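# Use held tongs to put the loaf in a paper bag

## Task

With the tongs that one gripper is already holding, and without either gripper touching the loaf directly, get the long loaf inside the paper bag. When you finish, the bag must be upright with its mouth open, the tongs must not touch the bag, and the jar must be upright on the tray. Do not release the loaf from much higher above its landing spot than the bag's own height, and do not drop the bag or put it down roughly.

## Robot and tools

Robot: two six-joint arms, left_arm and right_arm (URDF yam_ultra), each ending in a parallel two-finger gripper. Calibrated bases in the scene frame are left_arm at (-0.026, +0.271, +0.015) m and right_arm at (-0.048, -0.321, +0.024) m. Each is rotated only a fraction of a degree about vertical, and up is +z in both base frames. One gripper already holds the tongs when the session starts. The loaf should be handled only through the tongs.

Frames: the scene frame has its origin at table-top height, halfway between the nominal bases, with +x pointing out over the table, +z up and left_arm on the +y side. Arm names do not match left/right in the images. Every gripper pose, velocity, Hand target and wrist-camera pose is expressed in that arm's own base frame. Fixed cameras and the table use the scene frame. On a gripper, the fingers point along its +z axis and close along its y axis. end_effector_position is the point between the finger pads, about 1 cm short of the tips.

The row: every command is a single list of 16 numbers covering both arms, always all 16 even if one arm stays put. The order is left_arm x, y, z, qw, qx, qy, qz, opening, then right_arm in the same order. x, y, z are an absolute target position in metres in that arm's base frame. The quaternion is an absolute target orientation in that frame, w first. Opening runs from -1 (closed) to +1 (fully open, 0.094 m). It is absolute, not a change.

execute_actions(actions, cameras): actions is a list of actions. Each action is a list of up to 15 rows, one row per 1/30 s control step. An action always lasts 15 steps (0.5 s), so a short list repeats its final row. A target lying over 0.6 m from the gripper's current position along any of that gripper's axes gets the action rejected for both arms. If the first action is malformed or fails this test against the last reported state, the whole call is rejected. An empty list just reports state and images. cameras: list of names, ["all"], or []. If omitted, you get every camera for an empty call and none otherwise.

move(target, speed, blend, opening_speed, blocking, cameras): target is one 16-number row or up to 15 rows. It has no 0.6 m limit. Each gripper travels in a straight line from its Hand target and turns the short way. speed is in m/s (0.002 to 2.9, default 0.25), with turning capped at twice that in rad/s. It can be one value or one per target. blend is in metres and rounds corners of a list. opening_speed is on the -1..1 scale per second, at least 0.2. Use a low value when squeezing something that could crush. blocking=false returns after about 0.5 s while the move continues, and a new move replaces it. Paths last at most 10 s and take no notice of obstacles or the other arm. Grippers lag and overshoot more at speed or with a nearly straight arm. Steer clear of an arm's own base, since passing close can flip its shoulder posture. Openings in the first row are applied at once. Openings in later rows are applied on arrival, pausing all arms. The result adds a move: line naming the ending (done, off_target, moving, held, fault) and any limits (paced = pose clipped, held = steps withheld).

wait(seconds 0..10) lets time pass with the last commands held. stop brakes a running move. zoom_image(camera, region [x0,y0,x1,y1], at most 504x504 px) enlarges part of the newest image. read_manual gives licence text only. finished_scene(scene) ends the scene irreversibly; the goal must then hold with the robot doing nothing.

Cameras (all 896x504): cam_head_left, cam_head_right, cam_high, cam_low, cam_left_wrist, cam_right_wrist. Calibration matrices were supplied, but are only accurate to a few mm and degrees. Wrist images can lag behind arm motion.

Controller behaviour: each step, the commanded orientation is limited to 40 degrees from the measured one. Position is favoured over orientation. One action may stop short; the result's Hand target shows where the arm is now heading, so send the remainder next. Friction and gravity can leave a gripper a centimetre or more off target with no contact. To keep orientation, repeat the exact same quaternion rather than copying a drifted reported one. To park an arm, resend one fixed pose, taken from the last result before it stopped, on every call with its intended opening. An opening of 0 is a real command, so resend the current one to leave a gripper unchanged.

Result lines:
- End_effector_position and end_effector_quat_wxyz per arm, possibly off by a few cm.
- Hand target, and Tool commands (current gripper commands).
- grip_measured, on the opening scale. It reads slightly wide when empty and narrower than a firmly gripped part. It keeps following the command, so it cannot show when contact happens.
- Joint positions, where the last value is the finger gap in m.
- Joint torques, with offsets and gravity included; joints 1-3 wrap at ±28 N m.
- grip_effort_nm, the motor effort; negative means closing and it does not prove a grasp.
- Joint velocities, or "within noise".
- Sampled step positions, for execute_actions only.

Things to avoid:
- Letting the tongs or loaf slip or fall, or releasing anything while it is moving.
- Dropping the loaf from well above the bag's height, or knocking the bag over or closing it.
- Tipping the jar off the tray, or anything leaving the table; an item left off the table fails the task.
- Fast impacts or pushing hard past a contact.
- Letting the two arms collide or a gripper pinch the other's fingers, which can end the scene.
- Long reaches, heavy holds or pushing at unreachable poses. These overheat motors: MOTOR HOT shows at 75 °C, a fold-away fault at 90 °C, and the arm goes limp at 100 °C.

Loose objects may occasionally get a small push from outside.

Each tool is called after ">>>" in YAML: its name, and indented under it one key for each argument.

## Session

>>> execute_actions:
  actions: []

>>> zoom_image:
  camera: "cam_high"
  region: [290, 100, 640, 300]

Scene clock: 0.00 s.
left_arm: end_effector_position=(+0.3815, +0.0011, +0.4073) grip_measured=+1.000 grip_effort_nm=n/a end_effector_quat_wxyz=(+0.707, +0.000, +0.707, +0.000) | right_arm: end_effector_position=(+0.2880, -0.1160, +0.1868) grip_measured=-0.298 grip_effort_nm=n/a end_effector_quat_wxyz=(+0.306, -0.010, +0.952, +0.001)
Joint positions: left_arm=[0 1.047 1.047 0 0 0 0.094] | right_arm=[-0.573 1.23 1.088 -0.891 -0.329 -0.503 0.033]
Joint velocities: within noise
Joint torques (N m): no reading
Heat: left arm: 34 °C; right arm: 36 °C.
Hand target: left_arm +0.3789, +0.0011, +0.4133; +0.712, +0.000, +0.702, +0.000 | right_arm +0.2885, -0.1149, +0.1903; +0.311, -0.012, +0.950, +0.002
Tool commands: left_gripper/opening=+1.0 right_gripper/opening=-0.30243
camera_calibration:
cam_left_wrist: T_world_to_cam=[[0.0338759, -0.999393, -0.00815951, -0.00274156], [-0.432998, -0.00731797, -0.901365, 0.570908], [0.900758, 0.0340676, -0.432983, -0.0774506], [0, 0, 0, 1]] pos_world=[0.317059, 0.00407655, 0.481039]
cam_right_wrist: T_world_to_cam=[[0.0316101, -0.99935, 0.017353, -0.126955], [-0.98295, -0.0342284, -0.18066, 0.352692], [0.181136, -0.0113464, -0.983393, 0.21819], [0, 0, 0, 1]] pos_world=[0.31117, -0.112324, 0.280486]

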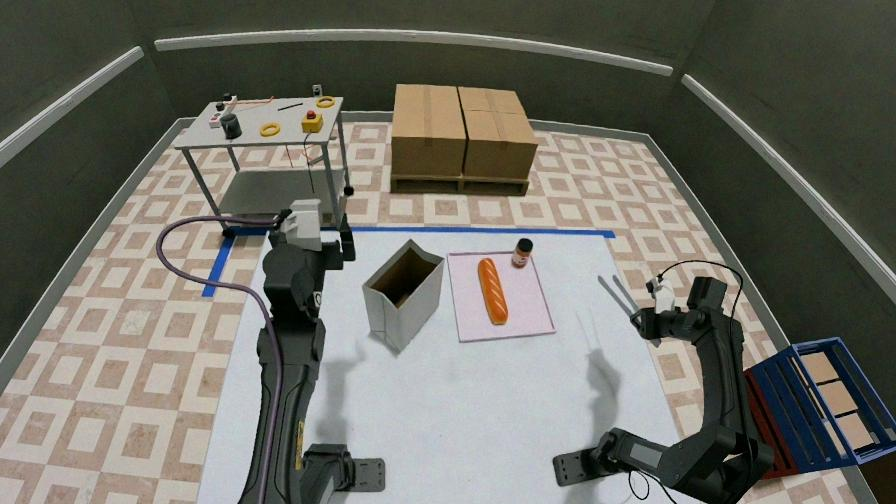

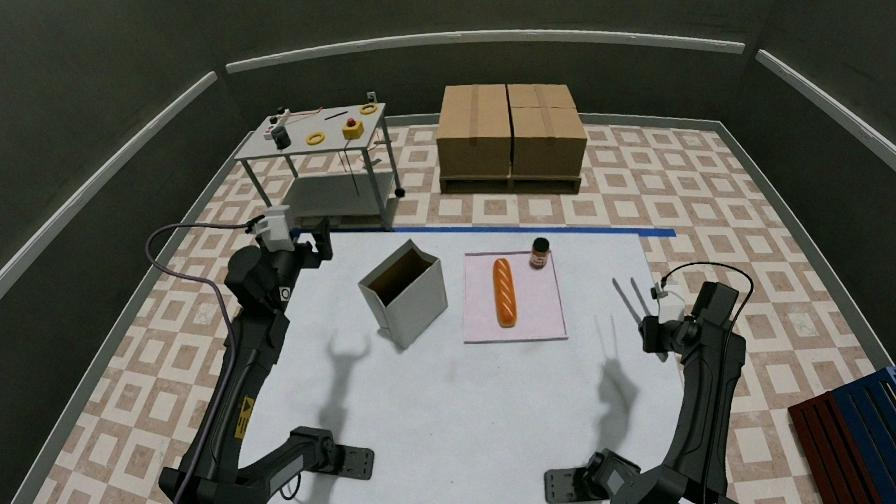

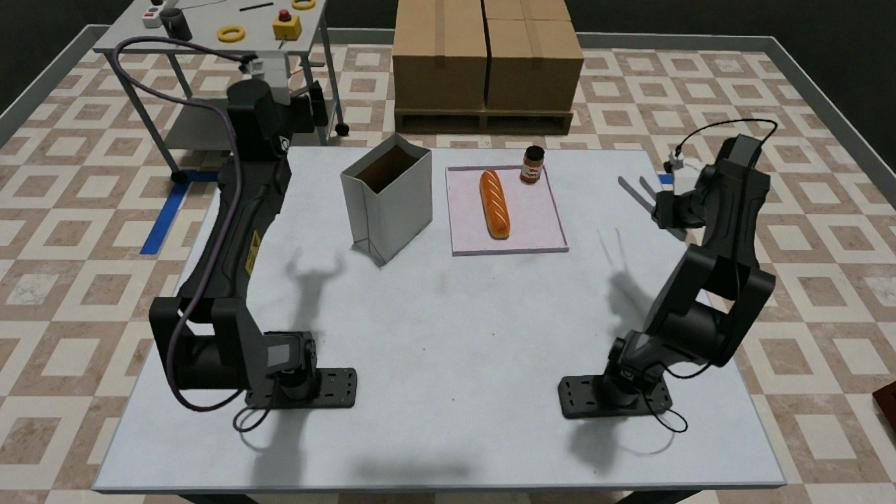

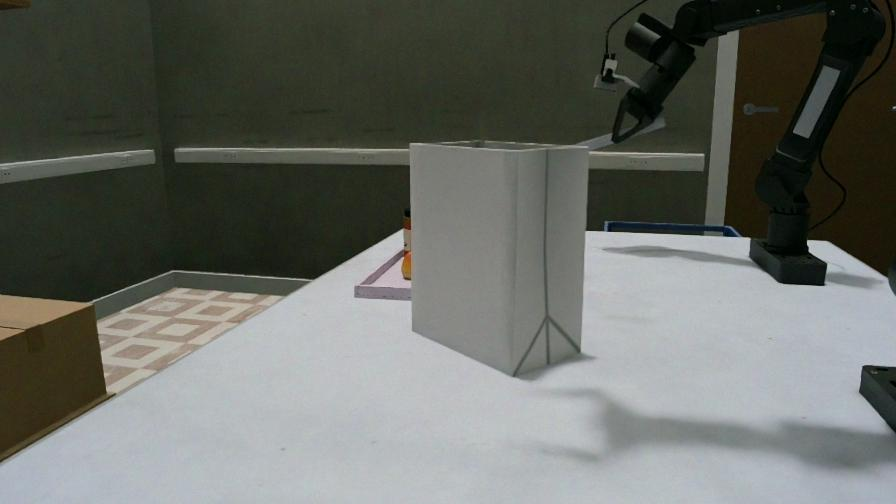

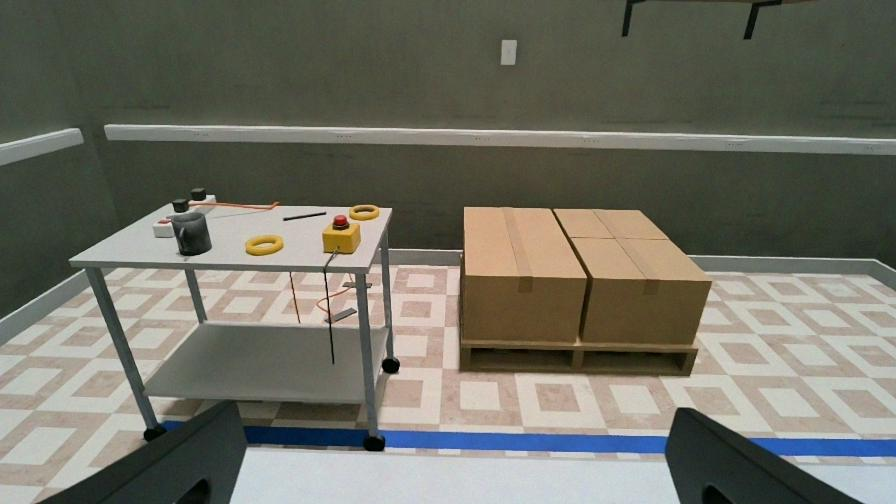

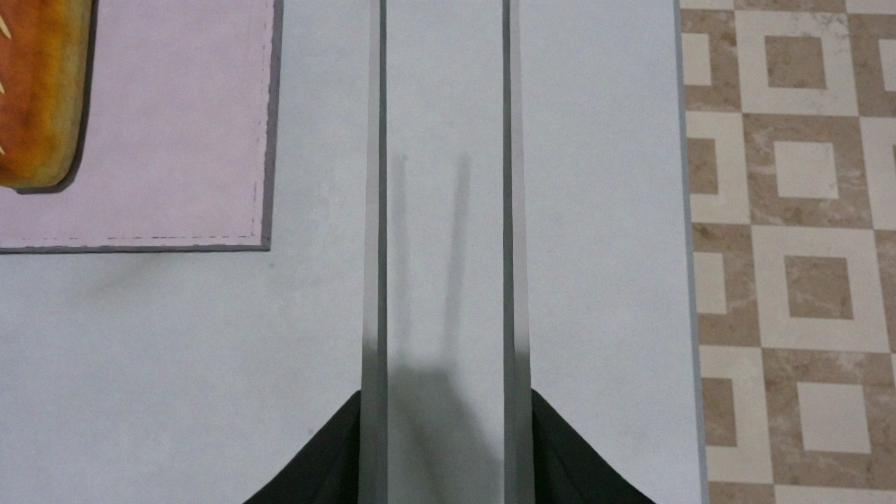

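Scaled by 1.440.

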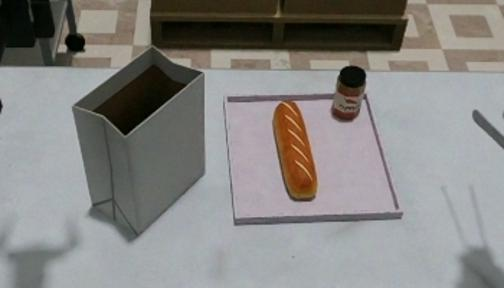

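>>> move:
  target:
    - [0.33,0.08,0.42,0.707,0,0.707,0,1,0.38,0.05,0.27,0.17,0,0.985,0,-0.298]
    - [0.30,0.14,0.42,0.707,0,0.707,0,1,0.464,0.171,0.215,0.0436,-0.012,0.999,0.0005,-0.15]
  speed: 0.25
  blend: 0.03
  opening_speed: 0.3
  cameras: ["cam_low","cam_right_wrist","cam_high","cam_head_left"]

Scene clock: 24.13 s.
left_arm: end_effector_position=(+0.3009, +0.1399, +0.4072) grip_measured=+1.000 grip_effort_nm=-0.037 end_effector_quat_wxyz=(+0.699, -0.009, +0.715, -0.008) | right_arm: end_effector_position=(+0.4599, +0.1697, +0.2174) grip_measured=-0.152 grip_effort_nm=0.125 end_effector_quat_wxyz=(+0.165, -0.017, +0.985, +0.040)
Joint positions: left_arm=[0.845 0.988 1.047 -0.092 0.844 0 0.094] | right_arm=[0.365 2.295 2.621 -1.558 0.037 0.324 0.04]
Joint torques (N m): left_arm=[0.42 -1.8 8.12 1.67 0.08 0.02] | right_arm=[-0.29 -11.19 8.88 0.85 -0.03 0.04]
Heat: left arm: 35 °C; right arm: 38 °C.
Hand target: left_arm +0.2997, +0.1397, +0.4199; +0.707, +0.000, +0.707, +0.000 | right_arm +0.4635, +0.1708, +0.2145; +0.164, -0.014, +0.985, +0.042
Off the commanded pose: left_arm 0.013 m, 2 deg | right_arm 0.005 m, 15 deg.
joint sent to its limit (right arm) — joint 4 (wrist pitch), lower limit. The joint targets are off in orientation, not in position.
move: off_target (left_arm, right_arm); target 2's new opening was sent with right_arm's hand 0.005 m and 15 deg from that target
camera_calibration:
cam_right_wrist: T_world_to_cam=[[0.0616614, -0.996119, -0.0628022, 0.155657], [-0.992125, -0.068044, 0.105158, 0.484824], [-0.109023, 0.0558235, -0.992471, 0.344383], [0, 0, 0, 1]] pos_world=[0.508954, 0.168817, 0.300582]
Images, in order (width x height): cam_head_left 896x504, cam_high 896x504, cam_low 896x504, cam_right_wrist 896x504.

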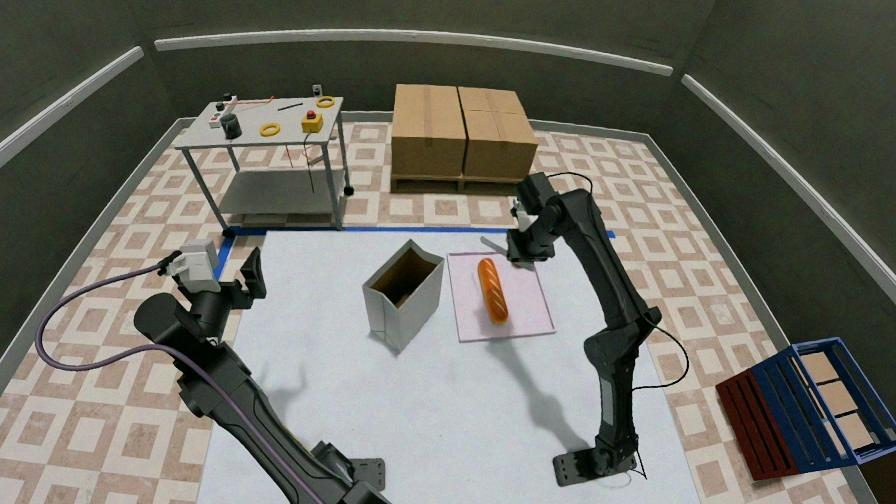

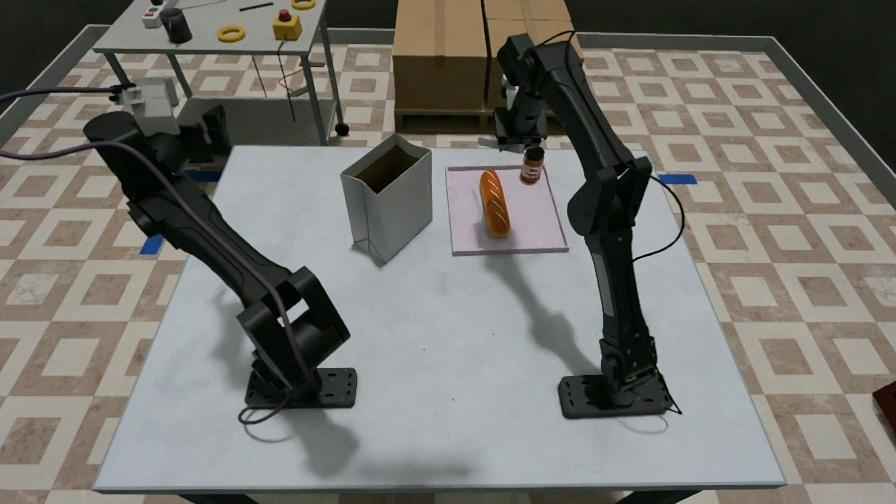

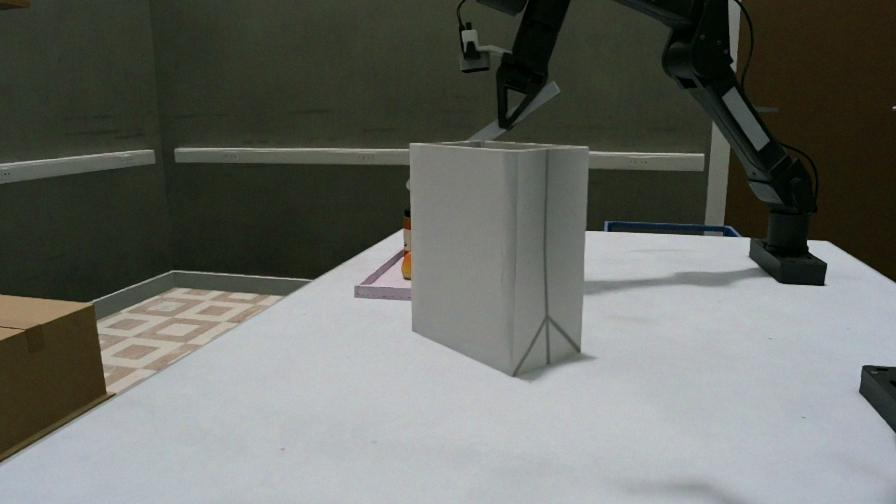

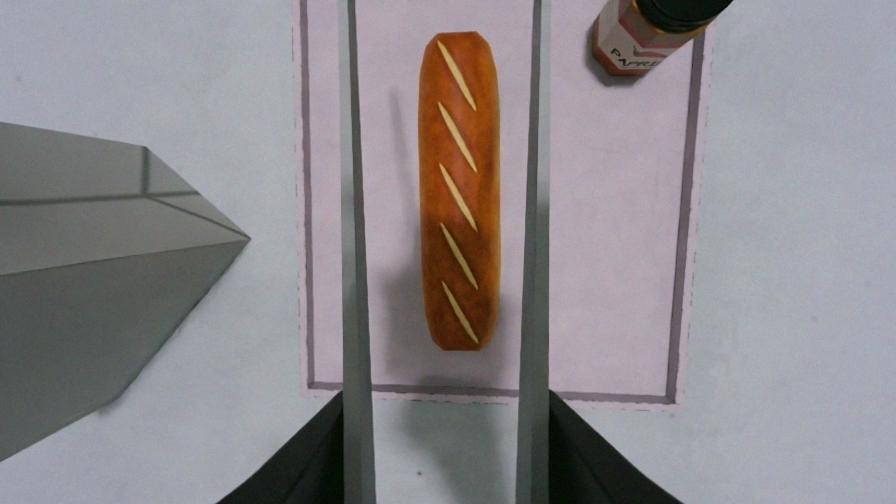

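>>> move:
  target: [0.30,0.14,0.42,0.707,0,0.707,0,1,0.464,0.163,0.145,0.0262,-0.012,0.9996,0.0003,-0.15]
  speed: 0.12
  cameras: ["cam_right_wrist","cam_head_left","cam_low","cam_high"]

>>> zoom_image:
  camera: "cam_head_left"
  region: [430, 220, 610, 350]

Scene clock: 33.00 s.
left_arm: end_effector_position=(+0.3009, +0.1397, +0.4072) grip_measured=+1.000 grip_effort_nm=-0.042 end_effector_quat_wxyz=(+0.699, -0.009, +0.715, -0.009) | right_arm: end_effector_position=(+0.4632, +0.1653, +0.1612) grip_measured=-0.152 grip_effort_nm=0.120 end_effector_quat_wxyz=(+0.100, -0.013, +0.995, +0.022)
Joint positions: left_arm=[0.845 0.988 1.047 -0.092 0.845 0 0.094] | right_arm=[0.349 2.39 2.581 -1.56 0.023 0.321 0.04]
Joint torques (N m): left_arm=[0.44 -1.8 8.16 1.65 0.1 0.03] | right_arm=[-0.81 -11.36 5.86 0.62 -0.06 -0.07]
Heat: left arm: 34 °C; right arm: 39 °C.
Hand target: left_arm +0.2997, +0.1397, +0.4199; +0.707, +0.000, +0.707, +0.000 | right_arm +0.4632, +0.1627, +0.1449; +0.080, -0.012, +0.997, +0.019
Off the commanded pose: left_arm 0.013 m, 2 deg | right_arm 0.016 m, 9 deg.
joint sent to its limit (right arm) — joint 4 (wrist pitch), lower limit. The joint targets are off in orientation, not in position.
move: off_target (left_arm, right_arm)
camera_calibration:
cam_right_wrist: T_world_to_cam=[[0.0459405, -0.998359, -0.0341774, 0.150625], [-0.970147, -0.0527458, 0.236712, 0.459692], [-0.238126, 0.0222824, -0.970979, 0.351151], [0, 0, 0, 1]] pos_world=[0.522667, 0.166801, 0.237294]
Images, in order (width x height): cam_head_left 896x504, cam_high 896x504, cam_low 896x504, cam_right_wrist 896x504.

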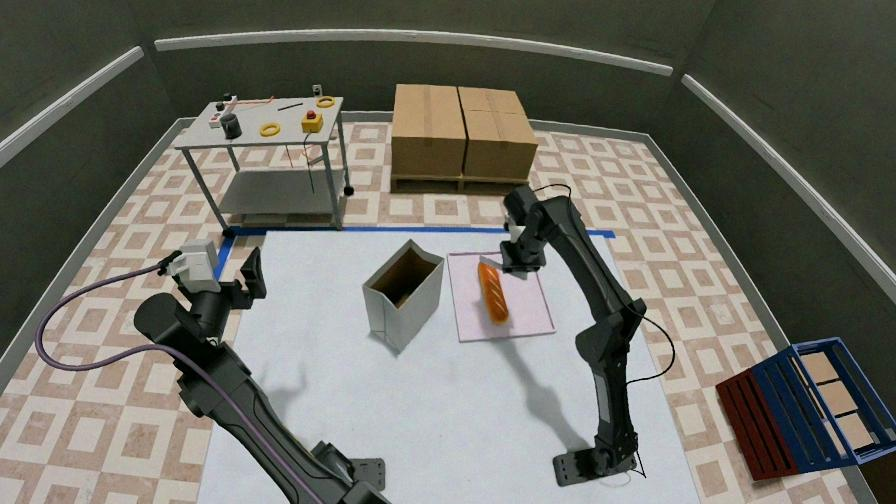

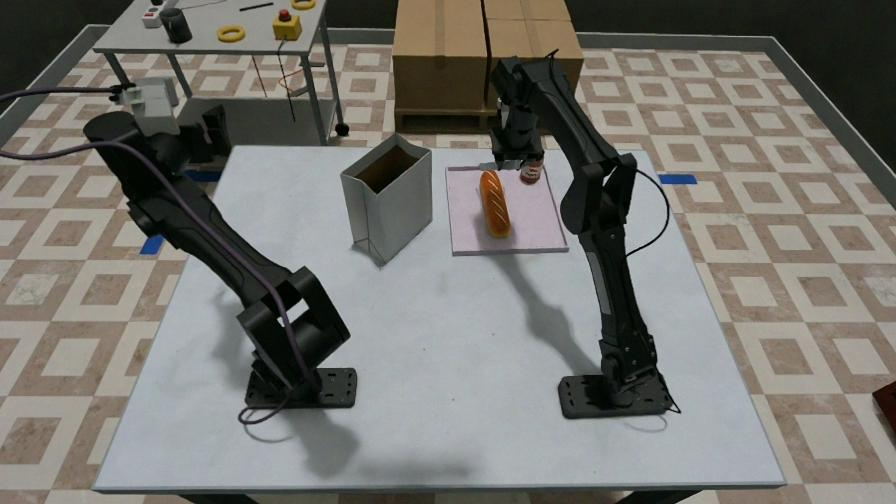

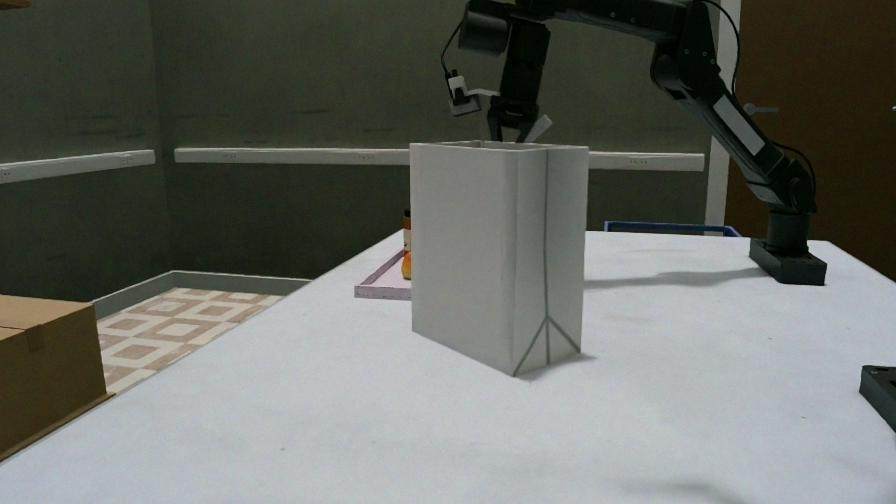

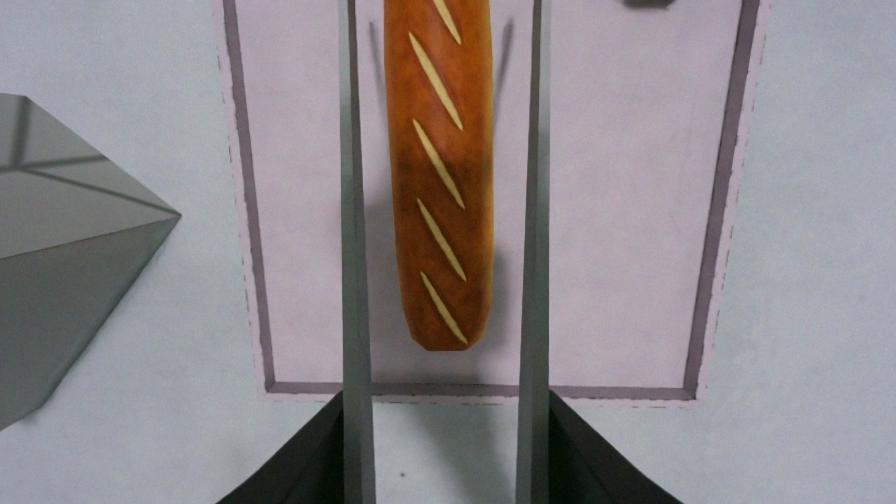

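Scaled by 2.800.

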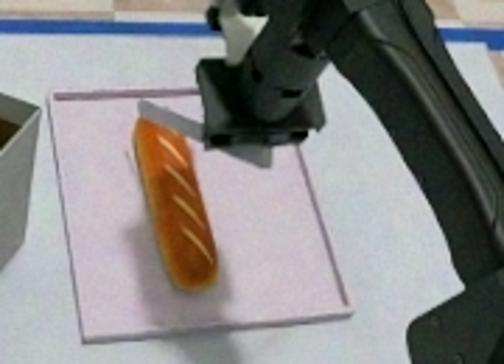

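>>> move:
  target:
    - [0.30,0.14,0.42,0.707,0,0.707,0,1,0.438,0.162,0.155,0.0436,-0.007,0.999,0.0005,-0.15]
    - [0.30,0.14,0.42,0.707,0,0.707,0,1,0.438,0.162,0.13,0.0436,-0.007,0.999,0.0005,-0.15]
  speed: 0.08
  cameras: ["cam_right_wrist","cam_head_left","cam_low","cam_high"]

>>> zoom_image:
  camera: "cam_head_left"
  region: [430, 220, 610, 350]

Scene clock: 60.37 s.
left_arm: end_effector_position=(+0.3009, +0.1397, +0.4072) grip_measured=+1.000 grip_effort_nm=-0.037 end_effector_quat_wxyz=(+0.699, -0.009, +0.715, -0.009) | right_arm: end_effector_position=(+0.4379, +0.1602, +0.1181) grip_measured=-0.152 grip_effort_nm=0.105 end_effector_quat_wxyz=(+0.027, -0.008, +1.000, -0.003)
Joint positions: left_arm=[0.845 0.988 1.047 -0.092 0.845 0 0.094] | right_arm=[0.357 2.379 2.399 -1.544 0.023 0.341 0.04]
Joint torques (N m): left_arm=[0.57 -1.88 8.16 1.7 0.09 -0.03] | right_arm=[0.53 -17.44 5.67 0.46 0.08 0.07]
Heat: left arm: 35 °C; right arm: 45 °C.
Hand target: left_arm +0.2997, +0.1397, +0.4199; +0.707, +0.000, +0.707, +0.000 | right_arm +0.4379, +0.1619, +0.1300; +0.043, -0.007, +0.999, +0.000
Off the commanded pose: left_arm 0.013 m, 2 deg | right_arm 0.012 m, 2 deg.
move: off_target (left_arm, right_arm)
camera_calibration:
cam_right_wrist: T_world_to_cam=[[0.0321676, -0.999423, 0.010887, 0.146024], [-0.925762, -0.0256874, 0.377234, 0.404782], [-0.376737, -0.0222135, -0.926054, 0.365787], [0, 0, 0, 1]] pos_world=[0.50784, 0.164463, 0.184451]
Images, in order (width x height): cam_head_left 896x504, cam_high 896x504, cam_low 896x504, cam_right_wrist 896x504.

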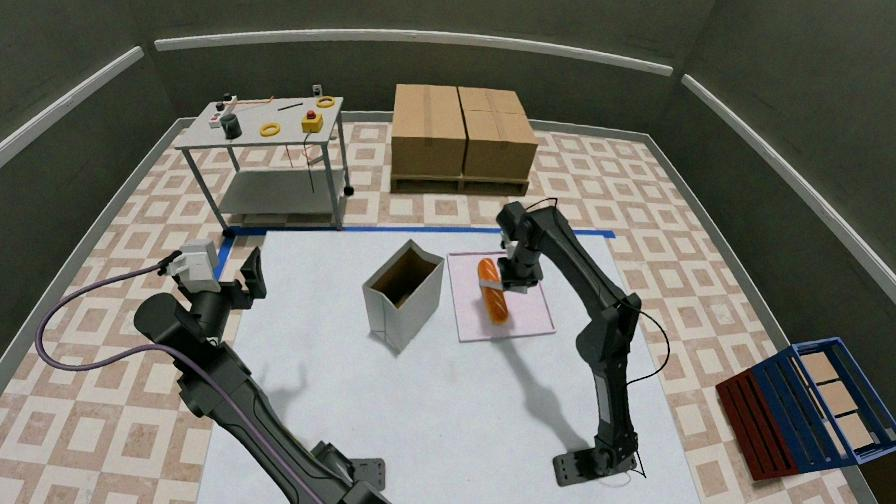

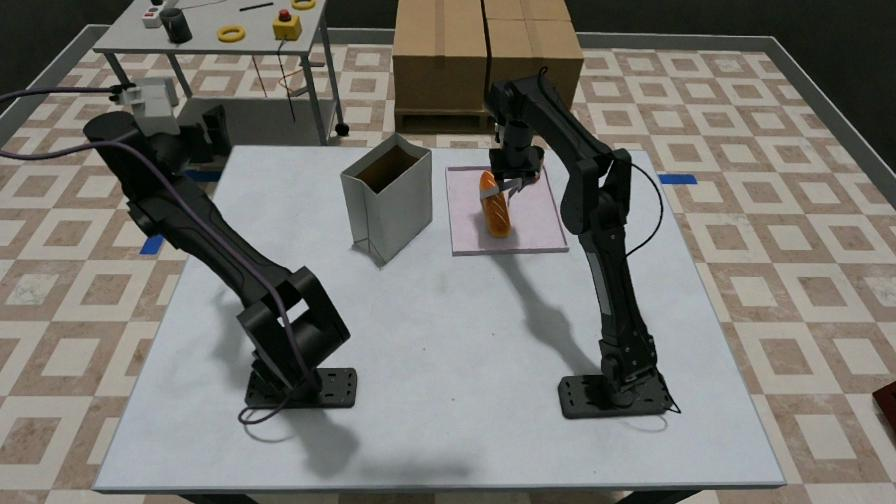

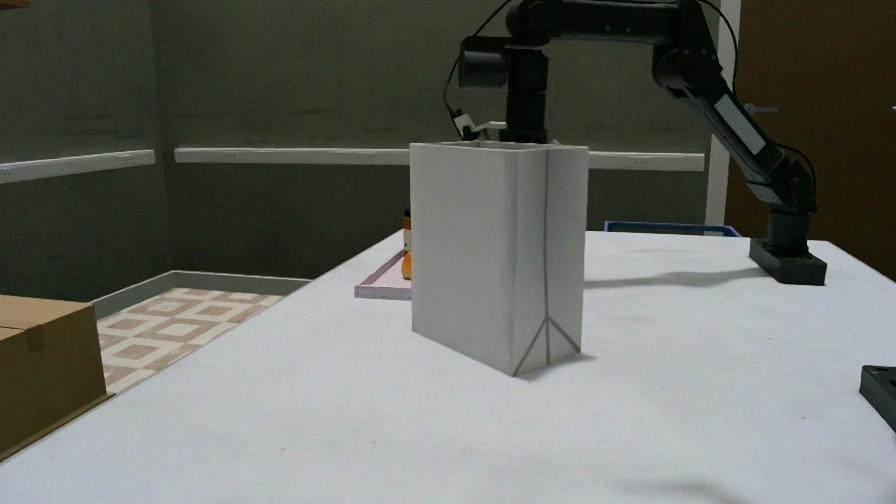

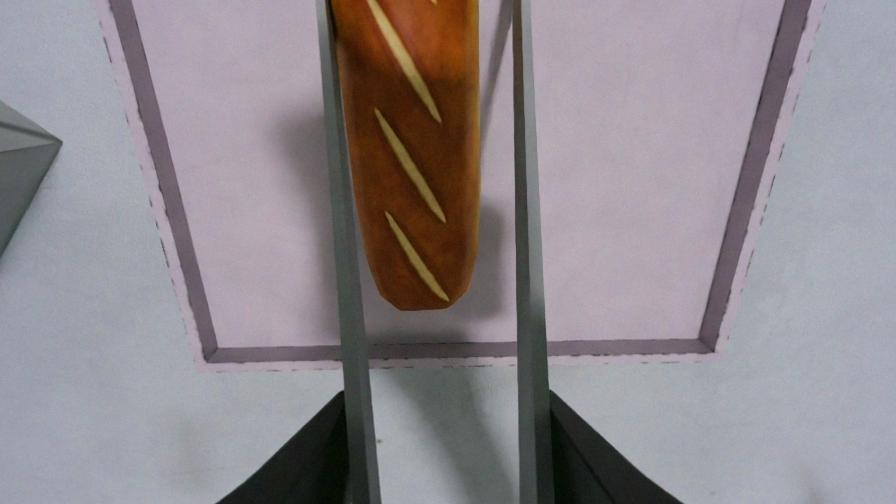

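Scaled by 2.800.

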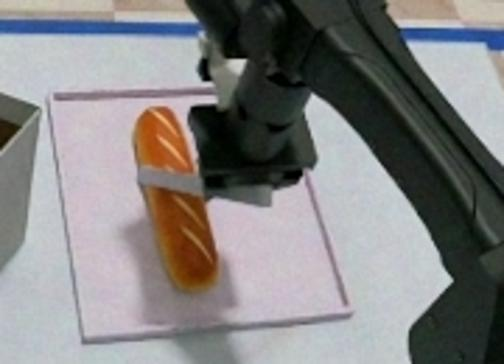

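>>> move:
  target: [0.30,0.14,0.42,0.707,0,0.707,0,1,0.438,0.170,0.13,0.0436,-0.025,0.999,0.001,-0.15]
  speed: 0.05
  cameras: ["cam_right_wrist"]

Scene clock: 76.43 s.
left_arm: end_effector_position=(+0.3009, +0.1397, +0.4072) grip_measured=+1.000 grip_effort_nm=-0.037 end_effector_quat_wxyz=(+0.699, -0.009, +0.715, -0.009) | right_arm: end_effector_position=(+0.4357, +0.1662, +0.1181) grip_measured=-0.152 grip_effort_nm=0.110 end_effector_quat_wxyz=(+0.027, -0.018, +0.999, -0.002)
Joint positions: left_arm=[0.845 0.988 1.047 -0.092 0.845 0 0.094] | right_arm=[0.371 2.379 2.399 -1.543 0.023 0.334 0.04]
Joint torques (N m): left_arm=[0.28 -1.8 8.1 1.65 0.09 0] | right_arm=[0.8 -15.57 8.57 0.35 0.08 -0.08]
Heat: left arm: 36 °C; right arm: 54 °C.
Hand target: left_arm +0.2997, +0.1397, +0.4199; +0.707, +0.000, +0.707, +0.000 | right_arm +0.4378, +0.1699, +0.1300; +0.044, -0.025, +0.999, +0.001
Off the commanded pose: left_arm 0.013 m, 2 deg | right_arm 0.013 m, 2 deg.
move: off_target (left_arm, right_arm)
camera_calibration:
cam_right_wrist: T_world_to_cam=[[0.0534895, -0.998506, 0.0111635, 0.142734], [-0.925132, -0.0453447, 0.376929, 0.405979], [-0.375859, -0.0304894, -0.926175, 0.366204], [0, 0, 0, 1]] pos_world=[0.505591, 0.172095, 0.184551]
Images, in order (width x height): cam_right_wrist 896x504.

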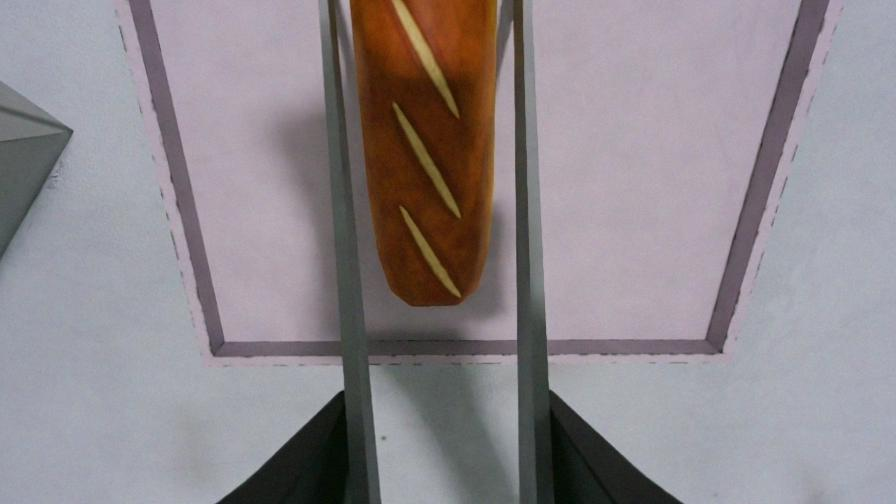

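>>> move:
  target: [0.30,0.14,0.42,0.707,0,0.707,0,1,0.438,0.170,0.13,0.0436,-0.025,0.999,0.001,-0.5]
  speed: 0.05
  opening_speed: 0.25
  cameras: ["cam_right_wrist"]

>>> move:
  target: [0.30,0.14,0.42,0.707,0,0.707,0,1,0.43,0.170,0.21,0.12,-0.025,0.99,0.001,-0.5]
  speed: 0.1
  cameras: ["cam_right_wrist","cam_low","cam_high"]

Scene clock: 85.43 s.
left_arm: end_effector_position=(+0.3009, +0.1397, +0.4072) grip_measured=+1.000 grip_effort_nm=-0.042 end_effector_quat_wxyz=(+0.699, -0.009, +0.715, -0.009) | right_arm: end_effector_position=(+0.4355, +0.1667, +0.1181) grip_measured=-0.496 grip_effort_nm=-0.823 end_effector_quat_wxyz=(+0.027, -0.020, +0.999, -0.002)
Joint positions: left_arm=[0.845 0.988 1.047 -0.092 0.845 0 0.094] | right_arm=[0.372 2.379 2.399 -1.543 0.023 0.332 0.024]
Joint torques (N m): left_arm=[0.25 -1.72 8.1 1.65 0.15 0.05] | right_arm=[0.62 -15.57 8.59 0.35 0.07 -0.06]
Heat: left arm: 36 °C; right arm: 55 °C.
Hand target: left_arm +0.2997, +0.1397, +0.4199; +0.707, +0.000, +0.707, +0.000 | right_arm +0.4378, +0.1699, +0.1300; +0.044, -0.025, +0.999, +0.001
Off the commanded pose: left_arm 0.013 m, 2 deg | right_arm 0.013 m, 2 deg.
move: off_target (left_arm, right_arm)
camera_calibration:
cam_right_wrist: T_world_to_cam=[[0.0562182, -0.998355, 0.0112532, 0.141926], [-0.925009, -0.0478395, 0.37692, 0.406187], [-0.375762, -0.0315991, -0.926177, 0.366288], [0, 0, 0, 1]] pos_world=[0.505385, 0.172699, 0.18455]
Images, in order (width x height): cam_right_wrist 896x504.

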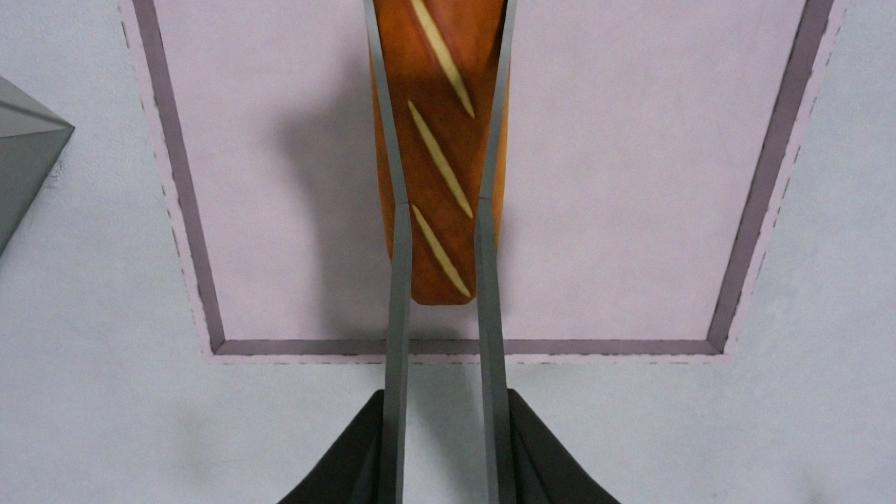

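Scene clock: 86.70 s.
left_arm: end_effector_position=(+0.3009, +0.1397, +0.4072) grip_measured=+1.000 grip_effort_nm=-0.037 end_effector_quat_wxyz=(+0.699, -0.009, +0.715, -0.009) | right_arm: end_effector_position=(+0.4278, +0.1694, +0.1839) grip_measured=-0.500 grip_effort_nm=-0.842 end_effector_quat_wxyz=(+0.097, -0.027, +0.995, +0.003)
Joint positions: left_arm=[0.845 0.988 1.047 -0.092 0.845 0 0.094] | right_arm=[0.4 2.243 2.421 -1.565 0.065 0.341 0.023]
Joint velocities: left_arm=[within noise] | right_arm=[0.012 0.002 0.012 -0.051 0.037 0.022 -0.004]
Joint torques (N m): left_arm=[0.42 -1.72 8.21 1.65 0.09 0.05] | right_arm=[0.69 -16.69 9.16 0.65 0.28 0.05]
Heat: left arm: 36 °C; right arm: 55 °C.
Hand target: left_arm +0.2997, +0.1397, +0.4199; +0.707, +0.000, +0.707, +0.000 | right_arm +0.4292, +0.1696, +0.2094; +0.134, -0.025, +0.991, +0.006
Off the commanded pose: left_arm 0.013 m, 2 deg | right_arm 0.026 m, 3 deg.
joint read past its limit (right arm) — joint 4 (wrist pitch), lower limit.
joint sent to its limit (right arm) — joint 4 (wrist pitch), lower limit. The joint targets still meet the commanded pose.
move: off_target (left_arm, right_arm)
camera_calibration:
cam_right_wrist: T_world_to_cam=[[0.0694338, -0.997562, 0.00707065, 0.139314], [-0.96798, -0.0656575, 0.242289, 0.420548], [-0.241234, -0.0236673, -0.970178, 0.37351], [0, 0, 0, 1]] pos_world=[0.487512, 0.175426, 0.259493]
Images, in order (width x height): cam_high 896x504, cam_low 896x504, cam_right_wrist 896x504.

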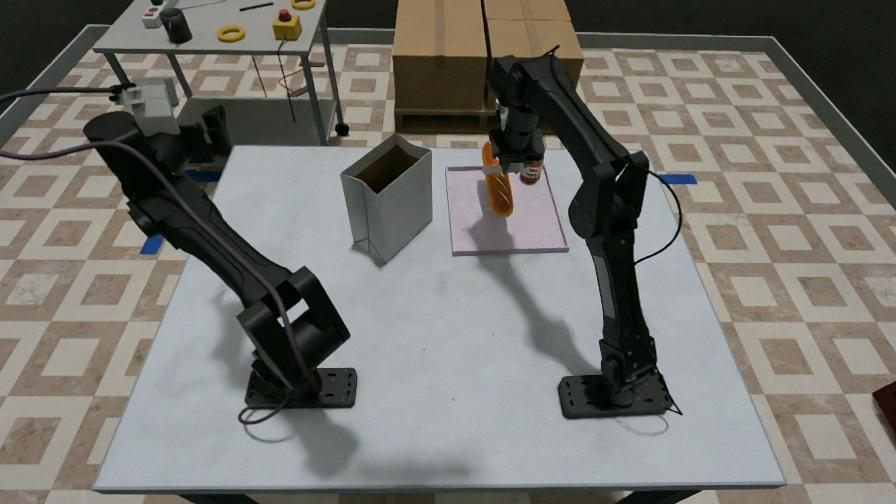

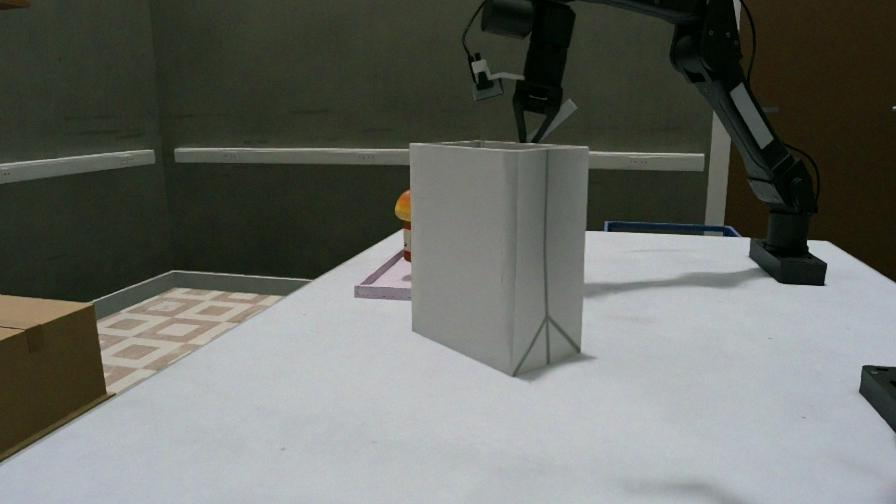

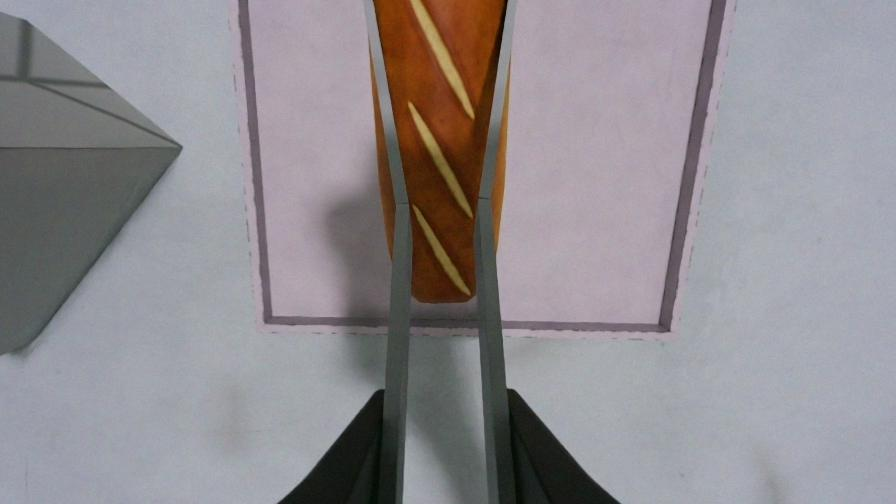

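>>> move:
  target:
    - [0.30,0.14,0.42,0.707,0,0.707,0,1,0.40,0.165,0.30,0.381,-0.08,0.92,0.033,-0.5]
    - [0.30,0.14,0.42,0.707,0,0.707,0,1,0.385,0.235,0.34,0.669,-0.274,0.6245,0.294,-0.5]
    - [0.30,0.14,0.42,0.707,0,0.707,0,1,0.400,0.329,0.34,0.653,-0.306,0.609,0.328,-0.5]
  speed: 0.18
  blend: [0.03,0.03,0]
  cameras: ["cam_right_wrist","cam_low","cam_high","cam_head_left","cam_head_right"]

>>> zoom_image:
  camera: "cam_head_left"
  region: [340, 170, 520, 350]

>>> zoom_image:
  camera: "cam_head_right"
  region: [340, 170, 520, 350]

Scene clock: 108.73 s.
left_arm: end_effector_position=(+0.3009, +0.1397, +0.4072) grip_measured=+1.000 grip_effort_nm=-0.032 end_effector_quat_wxyz=(+0.699, -0.009, +0.715, -0.009) | right_arm: end_effector_position=(+0.3935, +0.3254, +0.3153) grip_measured=-0.500 grip_effort_nm=-0.305 end_effector_quat_wxyz=(+0.625, -0.312, +0.636, +0.328)
Joint positions: left_arm=[0.845 0.988 1.047 -0.092 0.845 0 0.094] | right_arm=[0.559 1.597 1.09 0.504 -0.38 0.026 0.023]
Joint torques (N m): left_arm=[0.53 -1.94 8.06 1.68 0.1 0.03] | right_arm=[0.23 -7.06 12.42 2.33 0.12 0]
Heat: left arm: 36 °C; right arm: 52 °C.
Hand target: left_arm +0.2997, +0.1397, +0.4199; +0.707, +0.000, +0.707, +0.000 | right_arm +0.3983, +0.3278, +0.3398; +0.653, -0.306, +0.610, +0.328
Off the commanded pose: left_arm 0.013 m, 2 deg | right_arm 0.026 m, 4 deg.
move: off_target (left_arm, right_arm)
camera_calibration:
cam_right_wrist: T_world_to_cam=[[0.804266, -0.594183, -0.0101071, -0.118684], [-0.261822, -0.339024, -0.903611, 0.538115], [0.533483, 0.72939, -0.428236, -0.224281], [0, 0, 0, 1]] pos_world=[0.355994, 0.275502, 0.389002]
Images, in order (width x height): cam_head_left 896x504, cam_head_right 896x504, cam_high 896x504, cam_low 896x504, cam_right_wrist 896x504.

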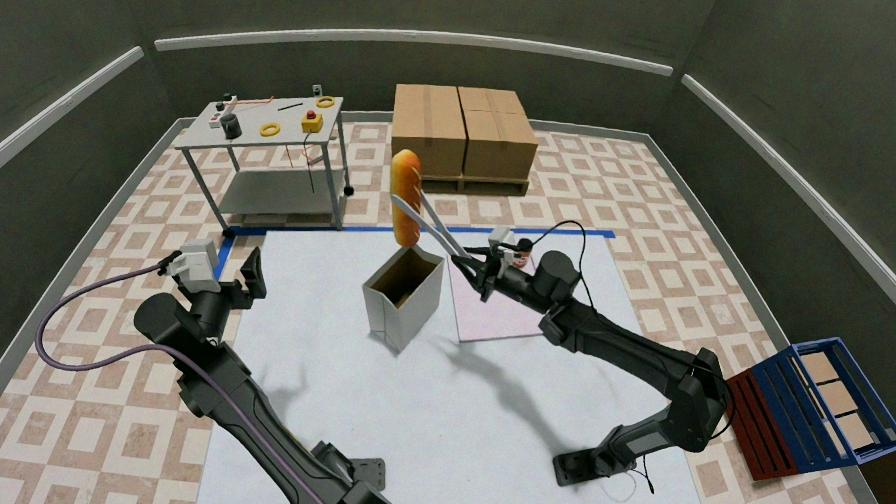

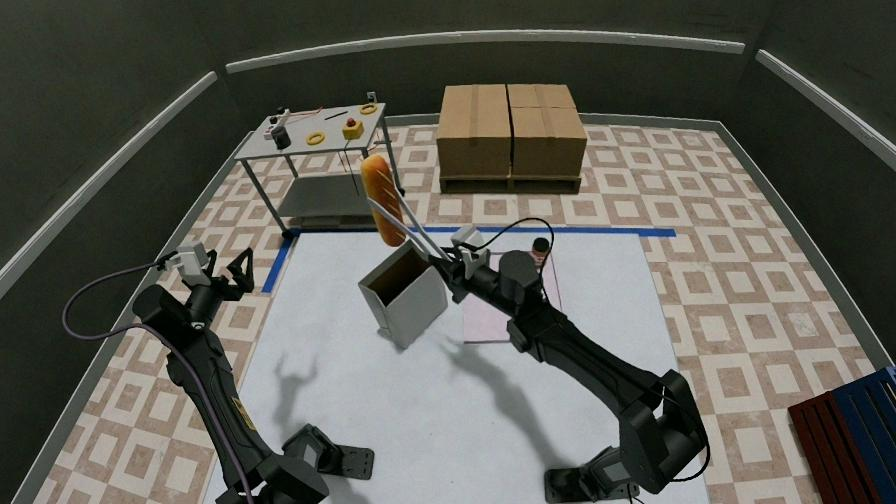

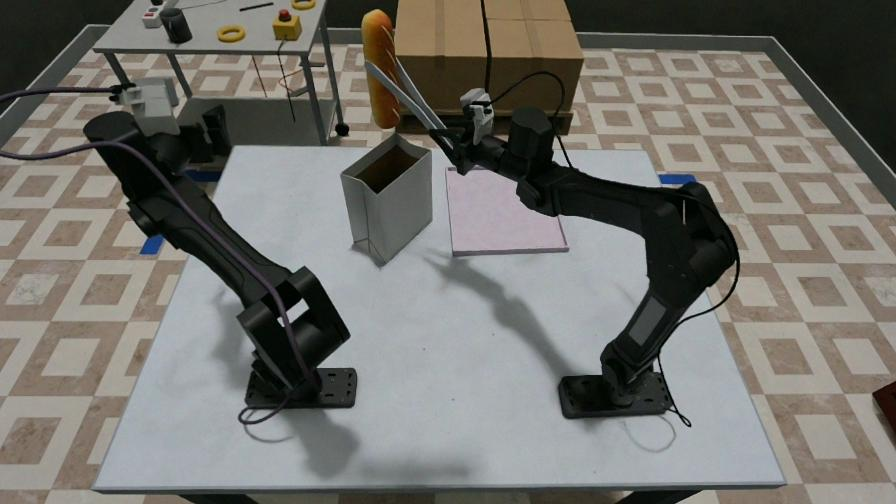

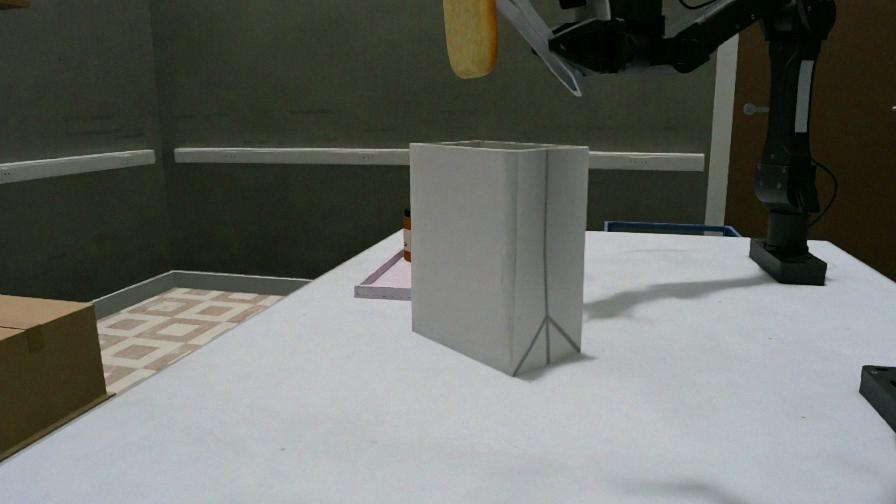

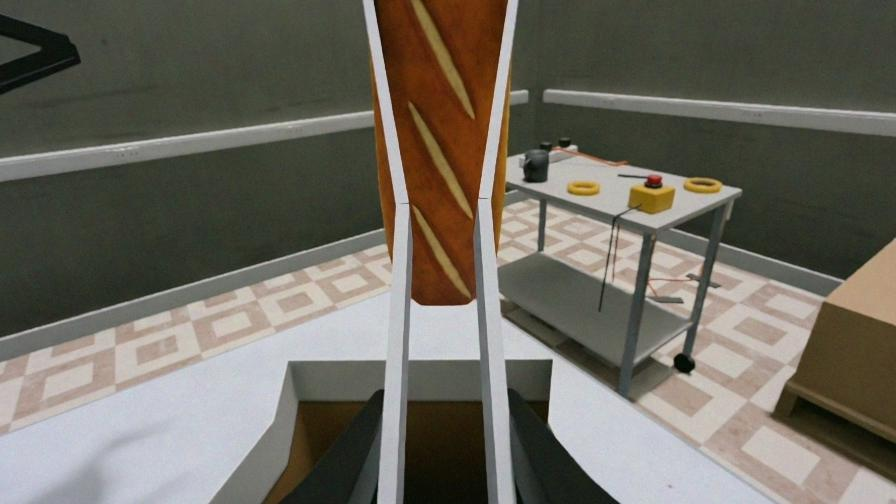

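Scaled by 2.800.

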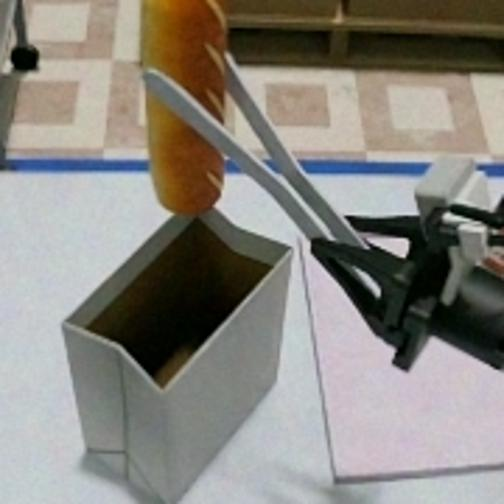

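Scaled by 2.800.

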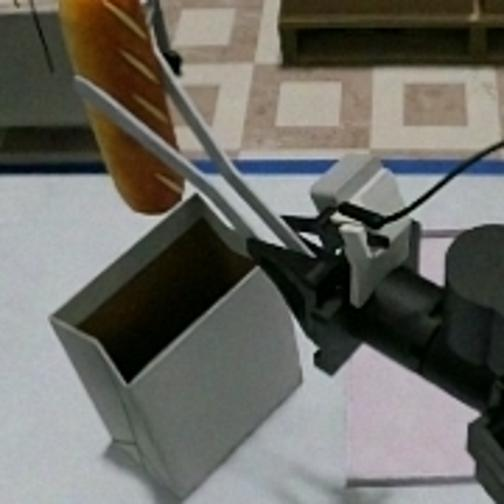

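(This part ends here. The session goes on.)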